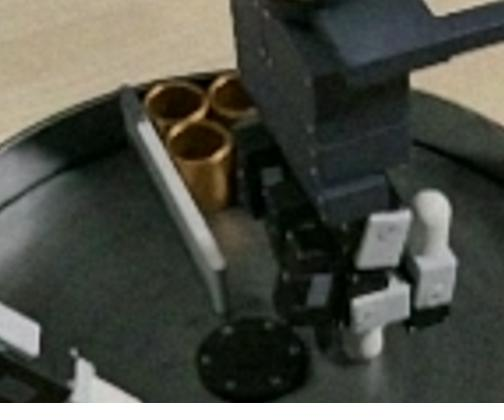

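{"op": "move", "data": {"target": [[0,0,-0.14,0,0,0,0.754,-0.15,0.576,0.696,0.714,0.678,0.226,0.168,0.754,0.15,0.576,0.696,0.98,0,-0.956,-0.536,0.6,-0.2,0,0,0,0,0,0,0.754,0,0.576,0.696,0.714,0.678,0.226,0.168,0.754,0,0.576,0.696,0.754,0,0.576,0.696,0.4,-0.6],[0.0078,0.5202,-0.14,0,0,0.075,0.754,-0.15,0.576,0.696,0.714,0.678,0.226,0.168,0.754,0.15,0.576,0.696,0.98,0,-0.956,-0.536,0.6,-0.2,0,0,0,0,0,0,0.754,0,0.576,0.696,0.714,0.678,0.226,0.168,0.754,0,0.576,0.696,0.754,0,0.576,0.696,0.4,-0.6],[0.0078,0.5202,-0.0092,0,0,0.075,0.754,-0.15,0.576,0.696,0.714,0.678,0.226,0.168,0.754,0.15,0.576,0.696,0.98,0,-0.956,-0.536,0.6,-0.2,0,0,0,0,0,0,0.754,0,0.576,0.696,0.714,0.678,0.226,0.168,0.754,0,0.576,0.696,0.754,0,0.576,0.696,0.4,-0.6]], "speed": [0.12,0.3,0.12], "blend": [0.03,0.03,0], "cameras": ["cam_left_wrist","cam_high"]}}

{"op": "zoom_image", "data": {"camera": "cam_left_wrist", "region": [260, 20, 440, 200]}}

{"op": "zoom_image", "data": {"camera": "cam_high", "region": [240, 120, 340, 200]}}

Scene clock: 118.70 s.
left_arm: end_effector_position=(+0.3941, -0.0973, +0.1983) hand_goal=(+0.754, -0.150, +0.576, +0.696, +0.714, +0.678, +0.226, +0.168, +0.754, +0.150, +0.576, +0.696, +0.980, +0.000, -0.956, -0.536) hand_measured=(+0.758, +0.066, +0.578, +0.696, +0.714, +0.678, +0.224, +0.168, +0.748, -0.056, +0.574, +0.696, +0.978, +0.000, -0.950, -0.534) hand_current_ma=(+4, +440, +1, +0, +0, +0, -3, +0, -8, -440, -2, +0, -2, +0, +8, +2) hand_state=(goal, blocked, goal, goal, goal, goal, goal, goal, goal, blocked, goal, goal, goal, goal, goal, goal) hand_current_limit=0.60 hand_speed=-0.20 end_effector_quat_wxyz=(+0.000, +0.118, +0.993, -0.001) | right_arm: end_effector_position=(+0.7158, -0.0287, +0.3592) hand_goal=(+0.754, +0.000, +0.576, +0.696, +0.714, +0.678, +0.226, +0.168, +0.754, +0.000, +0.576, +0.696, +0.754, +0.000, +0.576, +0.696) hand_measured=(+0.748, +0.002, +0.576, +0.696, +0.708, +0.678, +0.226, +0.168, +0.748, +0.002, +0.576, +0.696, +0.748, +0.002, +0.576, +0.696) hand_current_ma=(-17, +2, +0, +0, -14, -1, +0, -1, -16, +2, +0, +0, -17, +2, +0, +0) hand_state=(goal, goal, goal, goal, goal, goal, goal, goal, goal, goal, goal, goal, goal, goal, goal, goal) hand_current_limit=0.40 hand_speed=-0.60 end_effector_quat_wxyz=(-0.155, +0.600, -0.390, +0.681)
Joint positions: left_arm=[3.014 -1.471 -2.084 -1.158 1.57 -1.461] | right_arm=[-0.084 -1.152 1.713 -3.678 -1.838 2.377]
Joint torques (N m): left_arm=[-6.27 3.66 11.57 4.81 2.8 -0.55] | right_arm=[-1.94 -25.07 -17.31 -2.7 2.91 -2]
Wrist force (N): left_arm=[0.4 1.1 1.5] | right_arm=[-0.1 0.2 0.1]
Wrist torque (N m): left_arm=[0.06 0.13 -0.07] | right_arm=[0.05 -0.02 0.08]
Wrist force, peak (N): left_arm=[0.5 0.9 2.8] | right_arm=[-0.3 -0.1 -0.5]
Hand target: left_arm +0.3941, -0.0974, +0.1982; +0.000, +0.118, +0.993, -0.001 | right_arm +0.7158, -0.0287, +0.3592; -0.155, +0.600, -0.390, +0.681
Off the commanded pose: left_arm 0.000 m, 0 deg | right_arm 0.000 m, 0 deg.
move: done
camera_calibration:
cam_left_wrist: T_world_to_cam=[[0.5889, -0.808049, 0.015929, -0.344602], [-0.543539, -0.381388, 0.747736, -0.0199765], [-0.598132, -0.449, -0.663806, 0.448441], [0, 0, 0, 1]] pos_world=[0.460305, -0.0847244, 0.318104]
Images, in order (width x height): cam_high 672x504, cam_left_wrist 672x504.

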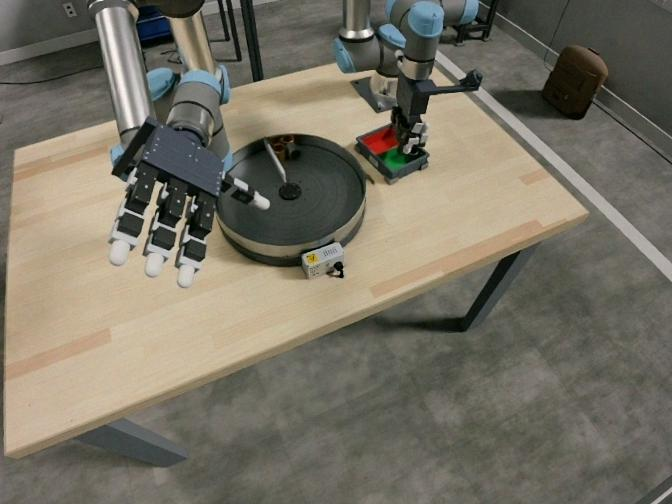

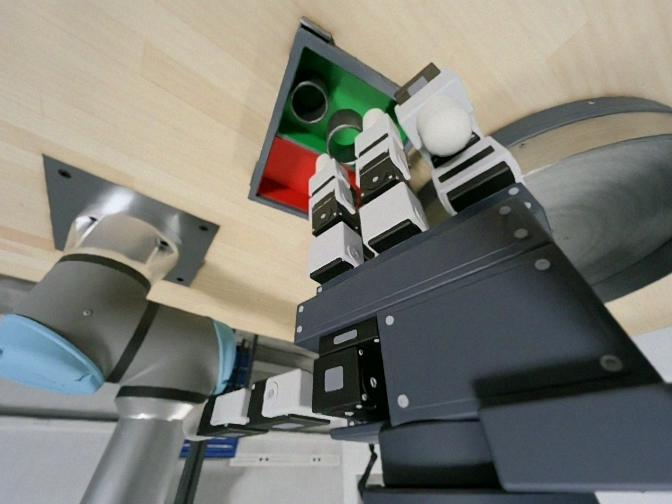

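Scaled by 2.800 from the camera's 672x504 image, which has a finer 960x720 frame.

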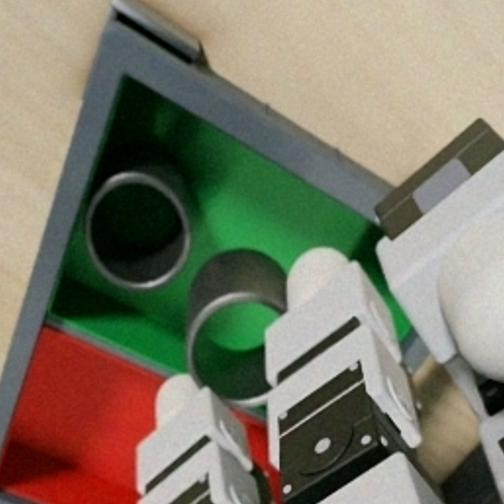

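Scaled by 5.040 from the camera's 672x504 image, which has a finer 960x720 frame.

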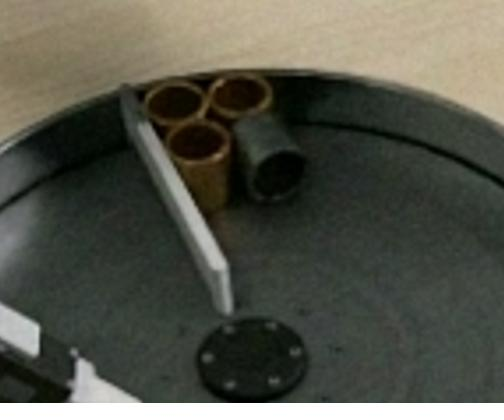

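{"op": "move", "data": {"target": [-0.0013,0.0003,0.0847,0,0,0,0.754,-0.15,0.576,0.696,0.714,0.678,0.226,0.168,0.754,0.15,0.576,0.696,0.98,0,-0.956,-0.536,0.6,-0.2,0,0,0,0,0,0,0.754,0,0.576,0.696,0.714,0.678,0.226,0.168,0.754,0,0.576,0.696,0.754,0,0.576,0.696,0.4,-0.6], "speed": 0.05, "stop_force": 4}}

Scene clock: 123.50 s.
left_arm: end_effector_position=(+0.3949, -0.0974, +0.1474) hand_goal=(+0.754, -0.150, +0.576, +0.696, +0.714, +0.678, +0.226, +0.168, +0.754, +0.150, +0.576, +0.696, +0.980, +0.000, -0.956, -0.536) hand_measured=(+0.758, +0.066, +0.578, +0.696, +0.714, +0.678, +0.224, +0.168, +0.748, -0.056, +0.574, +0.696, +0.978, +0.000, -0.950, -0.534) hand_current_ma=(+4, +440, +1, +0, +0, +0, -3, +0, -8, -440, -2, +0, -2, +0, +8, +2) hand_state=(goal, blocked, goal, goal, goal, goal, goal, goal, goal, blocked, goal, goal, goal, goal, goal, goal) hand_current_limit=0.60 hand_speed=-0.20 end_effector_quat_wxyz=(+0.000, +0.118, +0.993, -0.001) | right_arm: end_effector_position=(+0.7158, -0.0287, +0.3592) hand_goal=(+0.754, +0.000, +0.576, +0.696, +0.714, +0.678, +0.226, +0.168, +0.754, +0.000, +0.576, +0.696, +0.754, +0.000, +0.576, +0.696) hand_measured=(+0.748, +0.002, +0.576, +0.696, +0.708, +0.678, +0.226, +0.168, +0.748, +0.002, +0.576, +0.696, +0.748, +0.002, +0.576, +0.696) hand_current_ma=(-17, +2, +0, +0, -14, -1, +0, -1, -16, +2, +0, +0, -17, +2, +0, +0) hand_state=(goal, goal, goal, goal, goal, goal, goal, goal, goal, goal, goal, goal, goal, goal, goal, goal) hand_current_limit=0.40 hand_speed=-0.60 end_effector_quat_wxyz=(-0.155, +0.600, -0.390, +0.681)
Joint positions: left_arm=[3.014 -1.539 -2.168 -1.005 1.57 -1.461] | right_arm=[-0.084 -1.152 1.713 -3.678 -1.838 2.377]
Joint torques (N m): left_arm=[10.73 4.97 10.06 4.92 0.27 0.32] | right_arm=[-1.15 -26.65 -16.65 -2.66 2.75 -2.01]
Wrist force (N): left_arm=[0.6 0.7 1.8] | right_arm=[-0.3 -0.2 -0.4]
Wrist torque (N m): left_arm=[-0.03 0.13 0.00] | right_arm=[0.04 0.03 0.05]
Wrist force, peak (N): left_arm=[0.6 0.9 2.5] | right_arm=[-0.3 0.3 -0.7]
Hand target: left_arm +0.3949, -0.0974, +0.1474; +0.000, +0.118, +0.993, -0.001 | right_arm +0.7158, -0.0287, +0.3592; -0.155, +0.600, -0.390, +0.681
Off the commanded pose: left_arm 0.000 m, 0 deg | right_arm 0.000 m, 0 deg.
move: done

{"op": "move", "data": {"target": [[0,0,0,0,0,0,0.754,0.087,0.576,0.696,0.714,0.678,0.226,0.168,0.754,-0.077,0.576,0.696,0.98,0,-0.956,-0.536,0.6,-0.7,0,0,0,0,0,0,0.754,0,0.576,0.696,0.714,0.678,0.226,0.168,0.754,0,0.576,0.696,0.754,0,0.576,0.696,0.4,-0.6],[0,0,-0.06,0,0,0,0.754,0.087,0.576,0.696,0.714,0.678,0.226,0.168,0.754,-0.077,0.576,0.696,0.98,0,-0.956,-0.536,0.6,-0.7,0,0,0,0,0,0,0.754,0,0.576,0.696,0.714,0.678,0.226,0.168,0.754,0,0.576,0.696,0.754,0,0.576,0.696,0.4,-0.6],[0,0,-0.18,0,0,0,0.754,0.087,0.576,0.696,0.714,0.678,0.226,0.168,0.754,-0.077,0.576,0.696,0.98,0,-0.956,-0.536,0.6,-0.7,0,0,0,0,0,0,0.754,0,0.576,0.696,0.714,0.678,0.226,0.168,0.754,0,0.576,0.696,0.754,0,0.576,0.696,0.4,-0.6],[-0.0203,-0.548,-0.17,0,0,-0.075,0.754,0.087,0.576,0.696,0.714,0.678,0.226,0.168,0.754,-0.077,0.576,0.696,0.98,0,-0.956,-0.536,0.6,-0.7,0,0,0,0,0,0,0.754,0,0.576,0.696,0.714,0.678,0.226,0.168,0.754,0,0.576,0.696,0.754,0,0.576,0.696,0.4,-0.6]], "speed": [0.1,0.06,0.15,0.3], "blend": [0,0.01,0.03,0], "cameras": ["cam_left_wrist","cam_high"]}}

{"op": "zoom_image", "data": {"camera": "cam_left_wrist", "region": [200, 90, 360, 230]}}

{"op": "zoom_image", "data": {"camera": "cam_high", "region": [240, 120, 340, 200]}}

{"op": "zoom_image", "data": {"camera": "cam_high", "region": [340, 110, 440, 190]}}

Scene clock: 138.30 s.
left_arm: end_effector_position=(+0.3295, -0.4197, +0.2497) hand_goal=(+0.754, +0.088, +0.576, +0.696, +0.714, +0.678, +0.226, +0.168, +0.754, -0.076, +0.576, +0.696, +0.980, +0.000, -0.956, -0.536) hand_measured=(+0.754, +0.090, +0.578, +0.696, +0.714, +0.678, +0.224, +0.168, +0.752, -0.078, +0.574, +0.696, +0.978, +0.000, -0.950, -0.534) hand_current_ma=(+0, +1, +1, +0, +0, +0, -3, +0, -2, -1, -2, +0, -2, +0, +8, +2) hand_state=(goal, goal, goal, goal, goal, goal, goal, goal, goal, goal, goal, goal, goal, goal, goal, goal) hand_current_limit=0.60 hand_speed=-0.70 end_effector_quat_wxyz=(+0.000, +0.001, +1.000, -0.001) | right_arm: end_effector_position=(+0.7158, -0.0287, +0.3592) hand_goal=(+0.754, +0.000, +0.576, +0.696, +0.714, +0.678, +0.226, +0.168, +0.754, +0.000, +0.576, +0.696, +0.754, +0.000, +0.576, +0.696) hand_measured=(+0.748, +0.002, +0.576, +0.696, +0.708, +0.678, +0.226, +0.168, +0.748, +0.002, +0.576, +0.696, +0.748, +0.002, +0.576, +0.696) hand_current_ma=(-17, +2, +0, +0, -14, -1, +0, -1, -16, +2, +0, +0, -17, +2, +0, +0) hand_state=(goal, goal, goal, goal, goal, goal, goal, goal, goal, goal, goal, goal, goal, goal, goal, goal) hand_current_limit=0.40 hand_speed=-0.60 end_effector_quat_wxyz=(-0.155, +0.600, -0.390, +0.681)
Joint positions: left_arm=[2.398 -1.856 -1.52 -1.336 1.57 -2.312] | right_arm=[-0.084 -1.152 1.713 -3.678 -1.838 2.377]
Joint torques (N m): left_arm=[-12.55 22.05 33.08 -0.06 2.47 -1.79] | right_arm=[-0.41 -25.79 -14.56 -2.53 3.11 -1.86]
Wrist force (N): left_arm=[0.5 0.6 0.5] | right_arm=[-0.1 0.0 -0.5]
Wrist torque (N m): left_arm=[-0.01 0.08 0.22] | right_arm=[0.07 0.00 0.07]
Wrist force, peak (N): left_arm=[0.6 1.1 2.3] | right_arm=[-0.4 0.3 -0.6]
Hand target: left_arm +0.3295, -0.4198, +0.2497; +0.000, +0.001, +1.000, -0.001 | right_arm +0.7158, -0.0287, +0.3592; -0.155, +0.600, -0.390, +0.681
Off the commanded pose: left_arm 0.000 m, 0 deg | right_arm 0.000 m, 0 deg.
move: done
camera_calibration:
cam_left_wrist: T_world_to_cam=[[0.761224, -0.6483, 0.0156809, -0.557611], [-0.439307, -0.497739, 0.74784, -0.29976], [-0.477019, -0.576162, -0.663694, 0.205951], [0, 0, 0, 1]] pos_world=[0.391022, -0.39204, 0.369605]
Images, in order (width x height): cam_high 672x504, cam_left_wrist 672x504.

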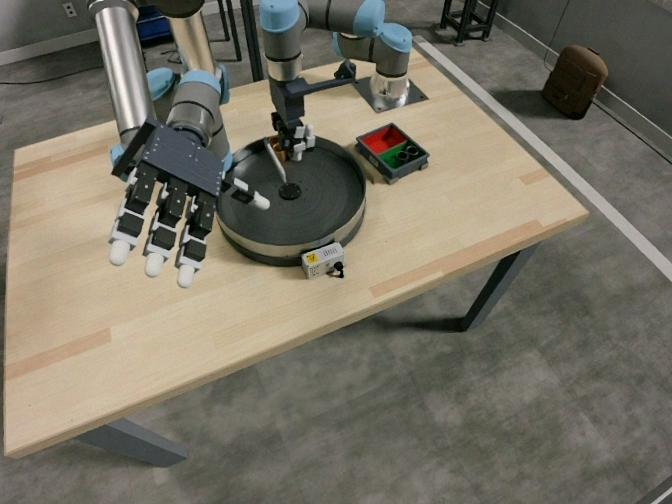

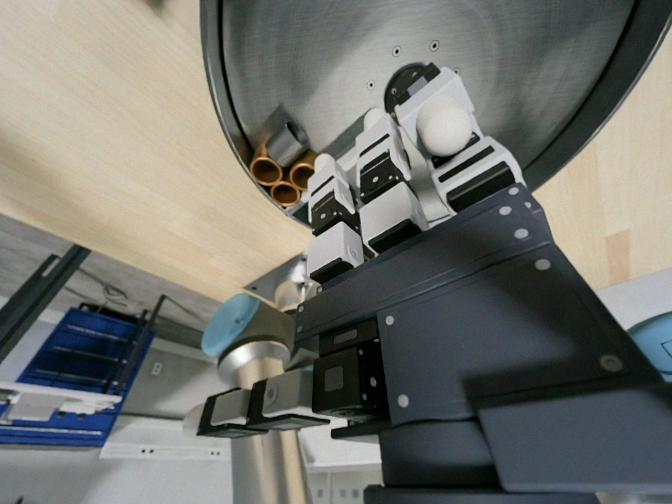

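Scaled by 3.150 from the camera's 672x504 image, which has a finer 960x720 frame.

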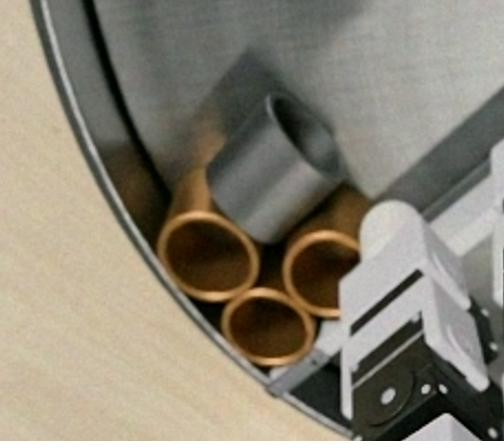

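Scaled by 5.040 from the camera's 672x504 image, which has a finer 960x720 frame.

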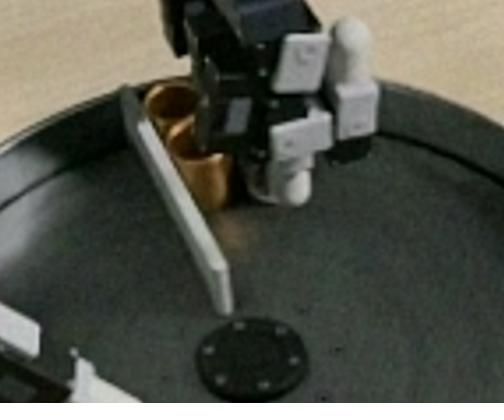

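Scaled by 5.040 from the camera's 672x504 image, which has a finer 960x720 frame.

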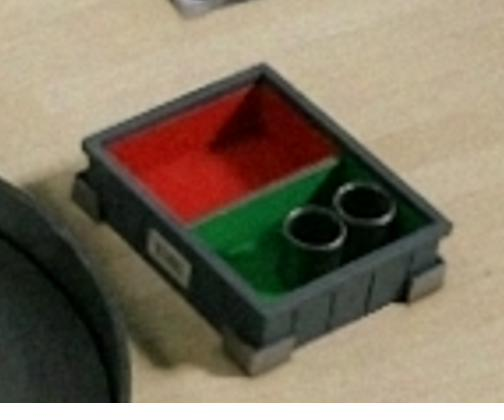

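{"op": "move", "data": {"target": [0.0973,-0.0275,0.052,0,0,0,0.754,0,0.576,0.696,0.714,0.678,0.226,0.168,0.98,-0.1,-0.299,0.696,0.98,0,-0.956,-0.536,0.6,-0.2,0,0,0,0,0,0,0.754,0,0.576,0.696,0.714,0.678,0.226,0.168,0.754,0,0.576,0.696,0.754,0,0.576,0.696,0.4,-0.6], "speed": 0.2, "cameras": ["cam_left_wrist"]}}

{"op": "zoom_image", "data": {"camera": "cam_left_wrist", "region": [230, 70, 410, 220]}}

Scene clock: 145.00 s.
left_arm: end_effector_position=(+0.2712, -0.4362, +0.2186) hand_goal=(+0.754, +0.000, +0.576, +0.696, +0.714, +0.678, +0.226, +0.168, +0.980, -0.100, -0.298, +0.696, +0.980, +0.000, -0.956, -0.536) hand_measured=(+0.754, +0.004, +0.578, +0.696, +0.714, +0.678, +0.224, +0.168, +0.974, -0.096, -0.292, +0.696, +0.978, +0.000, -0.950, -0.534) hand_current_ma=(+0, +3, +1, +0, +0, +0, -3, +0, -6, +2, +6, +0, -2, +0, +8, +2) hand_state=(goal, goal, goal, goal, goal, goal, goal, goal, goal, goal, goal, goal, goal, goal, goal, goal) hand_current_limit=0.60 hand_speed=-0.20 end_effector_quat_wxyz=(+0.000, +0.001, +1.000, -0.001) | right_arm: end_effector_position=(+0.7158, -0.0287, +0.3592) hand_goal=(+0.754, +0.000, +0.576, +0.696, +0.714, +0.678, +0.226, +0.168, +0.754, +0.000, +0.576, +0.696, +0.754, +0.000, +0.576, +0.696) hand_measured=(+0.748, +0.002, +0.576, +0.696, +0.708, +0.678, +0.226, +0.168, +0.748, +0.002, +0.576, +0.696, +0.748, +0.002, +0.576, +0.696) hand_current_ma=(-17, +2, +0, +0, -14, -1, +0, -1, -16, +2, +0, +0, -17, +2, +0, +0) hand_state=(goal, goal, goal, goal, goal, goal, goal, goal, goal, goal, goal, goal, goal, goal, goal, goal) hand_current_limit=0.40 hand_speed=-0.60 end_effector_quat_wxyz=(-0.155, +0.600, -0.390, +0.681)
Joint positions: left_arm=[2.309 -1.836 -1.628 -1.247 1.57 -2.402] | right_arm=[-0.084 -1.152 1.713 -3.678 -1.838 2.377]
Joint torques (N m): left_arm=[-13.93 46.57 11.84 4.74 2.5 -1.94] | right_arm=[0.08 -26.15 -13.92 -2.5 3 -1.89]
Wrist force (N): left_arm=[0.7 0.7 0.7] | right_arm=[-0.2 0.2 -0.3]
Wrist torque (N m): left_arm=[0.05 0.08 0.23] | right_arm=[0.08 0.01 0.07]
Wrist force, peak (N): left_arm=[1.3 0.6 1.4] | right_arm=[-0.4 0.3 -0.4]
Hand target: left_arm +0.2711, -0.4362, +0.2186; +0.000, +0.001, +1.000, -0.001 | right_arm +0.7158, -0.0287, +0.3592; -0.155, +0.600, -0.390, +0.681
Off the commanded pose: left_arm 0.000 m, 0 deg | right_arm 0.000 m, 0 deg.
move: done
camera_calibration:
cam_left_wrist: T_world_to_cam=[[0.761225, -0.648299, 0.0156813, -0.523363], [-0.439271, -0.497696, 0.74789, -0.310307], [-0.477052, -0.576201, -0.663637, 0.147854], [0, 0, 0, 1]] pos_world=[0.332622, -0.408541, 0.338405]
Images, in order (width x height): cam_left_wrist 672x504.

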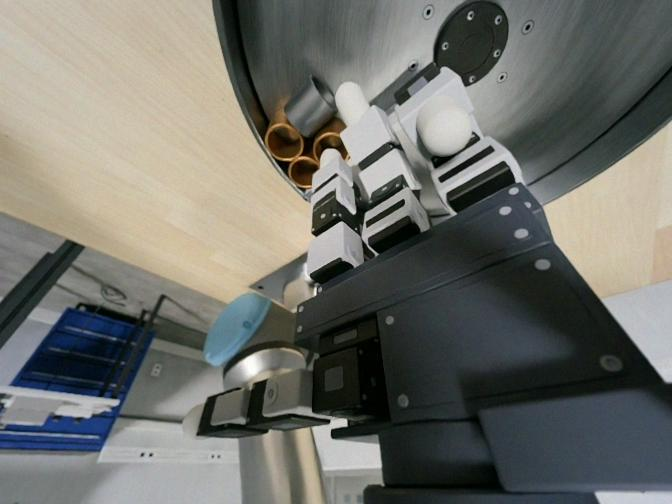

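Scaled by 2.800 from the camera's 672x504 image, which has a finer 960x720 frame.

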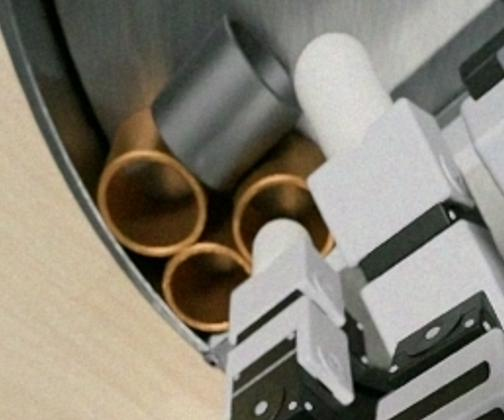

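{"op": "execute_actions", "data": {"actions": [], "cameras": ["cam_left_wrist"]}}

{"op": "zoom_image", "data": {"camera": "cam_left_wrist", "region": [230, 70, 470, 250]}}

Scene clock: 150.87 s.
left_arm: end_effector_position=(+0.2711, -0.4362, +0.2186) hand_goal=(+0.754, +0.000, +0.576, +0.696, +0.714, +0.678, +0.226, +0.168, +0.980, -0.100, -0.298, +0.696, +0.980, +0.000, -0.956, -0.536) hand_measured=(+0.754, +0.004, +0.578, +0.696, +0.714, +0.678, +0.224, +0.168, +0.974, -0.096, -0.292, +0.696, +0.978, +0.000, -0.950, -0.534) hand_current_ma=(+0, +3, +1, +0, +0, +0, -3, +0, -6, +2, +6, +0, -2, +0, +8, +2) hand_state=(goal, goal, goal, goal, goal, goal, goal, goal, goal, goal, goal, goal, goal, goal, goal, goal) hand_current_limit=0.60 hand_speed=-0.20 end_effector_quat_wxyz=(+0.000, +0.001, +1.000, -0.001) | right_arm: end_effector_position=(+0.7158, -0.0287, +0.3592) hand_goal=(+0.754, +0.000, +0.576, +0.696, +0.714, +0.678, +0.226, +0.168, +0.754, +0.000, +0.576, +0.696, +0.754, +0.000, +0.576, +0.696) hand_measured=(+0.748, +0.002, +0.576, +0.696, +0.708, +0.678, +0.226, +0.168, +0.748, +0.002, +0.576, +0.696, +0.748, +0.002, +0.576, +0.696) hand_current_ma=(-17, +2, +0, +0, -14, -1, +0, -1, -16, +2, +0, +0, -17, +2, +0, +0) hand_state=(goal, goal, goal, goal, goal, goal, goal, goal, goal, goal, goal, goal, goal, goal, goal, goal) hand_current_limit=0.40 hand_speed=-0.60 end_effector_quat_wxyz=(-0.155, +0.600, -0.390, +0.681)
Joint positions: left_arm=[2.309 -1.836 -1.628 -1.247 1.57 -2.402] | right_arm=[-0.084 -1.152 1.713 -3.678 -1.838 2.377]
Joint velocities: within noise
Joint torques (N m): left_arm=[-13.15 46.43 12.03 4.67 2.4 -1.86] | right_arm=[-0.19 -26.66 -13.1 -2.55 3.05 -1.85]
Wrist force (N): left_arm=[0.5 0.7 0.6] | right_arm=[-0.1 0.1 -0.3]
Wrist torque (N m): left_arm=[0.06 0.10 0.21] | right_arm=[0.06 -0.01 0.07]
Wrist force, peak (N): left_arm=[0.8 0.8 0.8] | right_arm=[-0.2 0.3 -0.6]
Hand target: left_arm +0.2711, -0.4362, +0.2186; +0.000, +0.001, +1.000, -0.001 | right_arm +0.7158, -0.0287, +0.3592; -0.155, +0.600, -0.390, +0.681
Off the commanded pose: left_arm 0.000 m, 0 deg | right_arm 0.000 m, 0 deg.
camera_calibration:
cam_left_wrist: T_world_to_cam=[[0.761224, -0.6483, 0.0156809, -0.523287], [-0.439307, -0.497739, 0.74784, -0.31034], [-0.477019, -0.576162, -0.663694, 0.147831], [0, 0, 0, 1]] pos_world=[0.332522, -0.40854, 0.338405]
Images, in order (width x height): cam_left_wrist 672x504.

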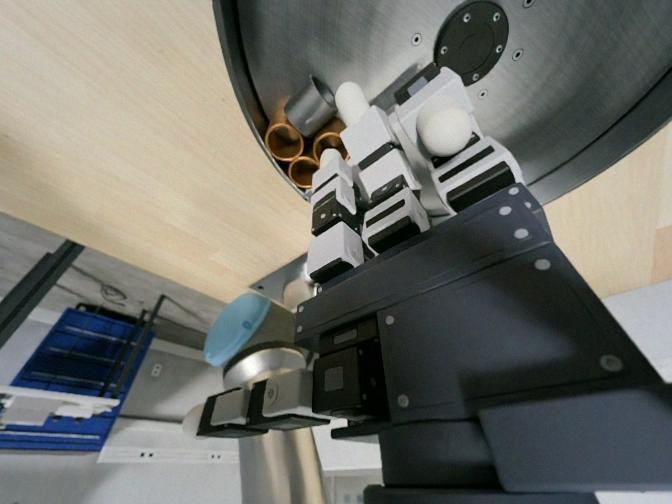

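Scaled by 2.100 from the camera's 672x504 image, which has a finer 960x720 frame.

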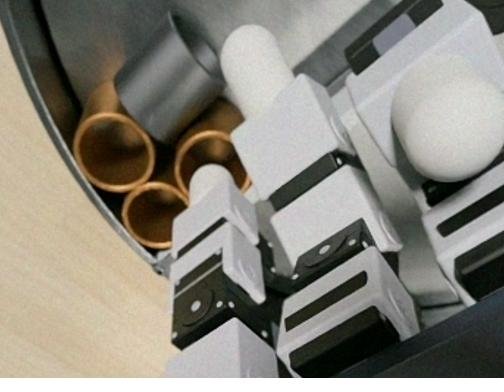

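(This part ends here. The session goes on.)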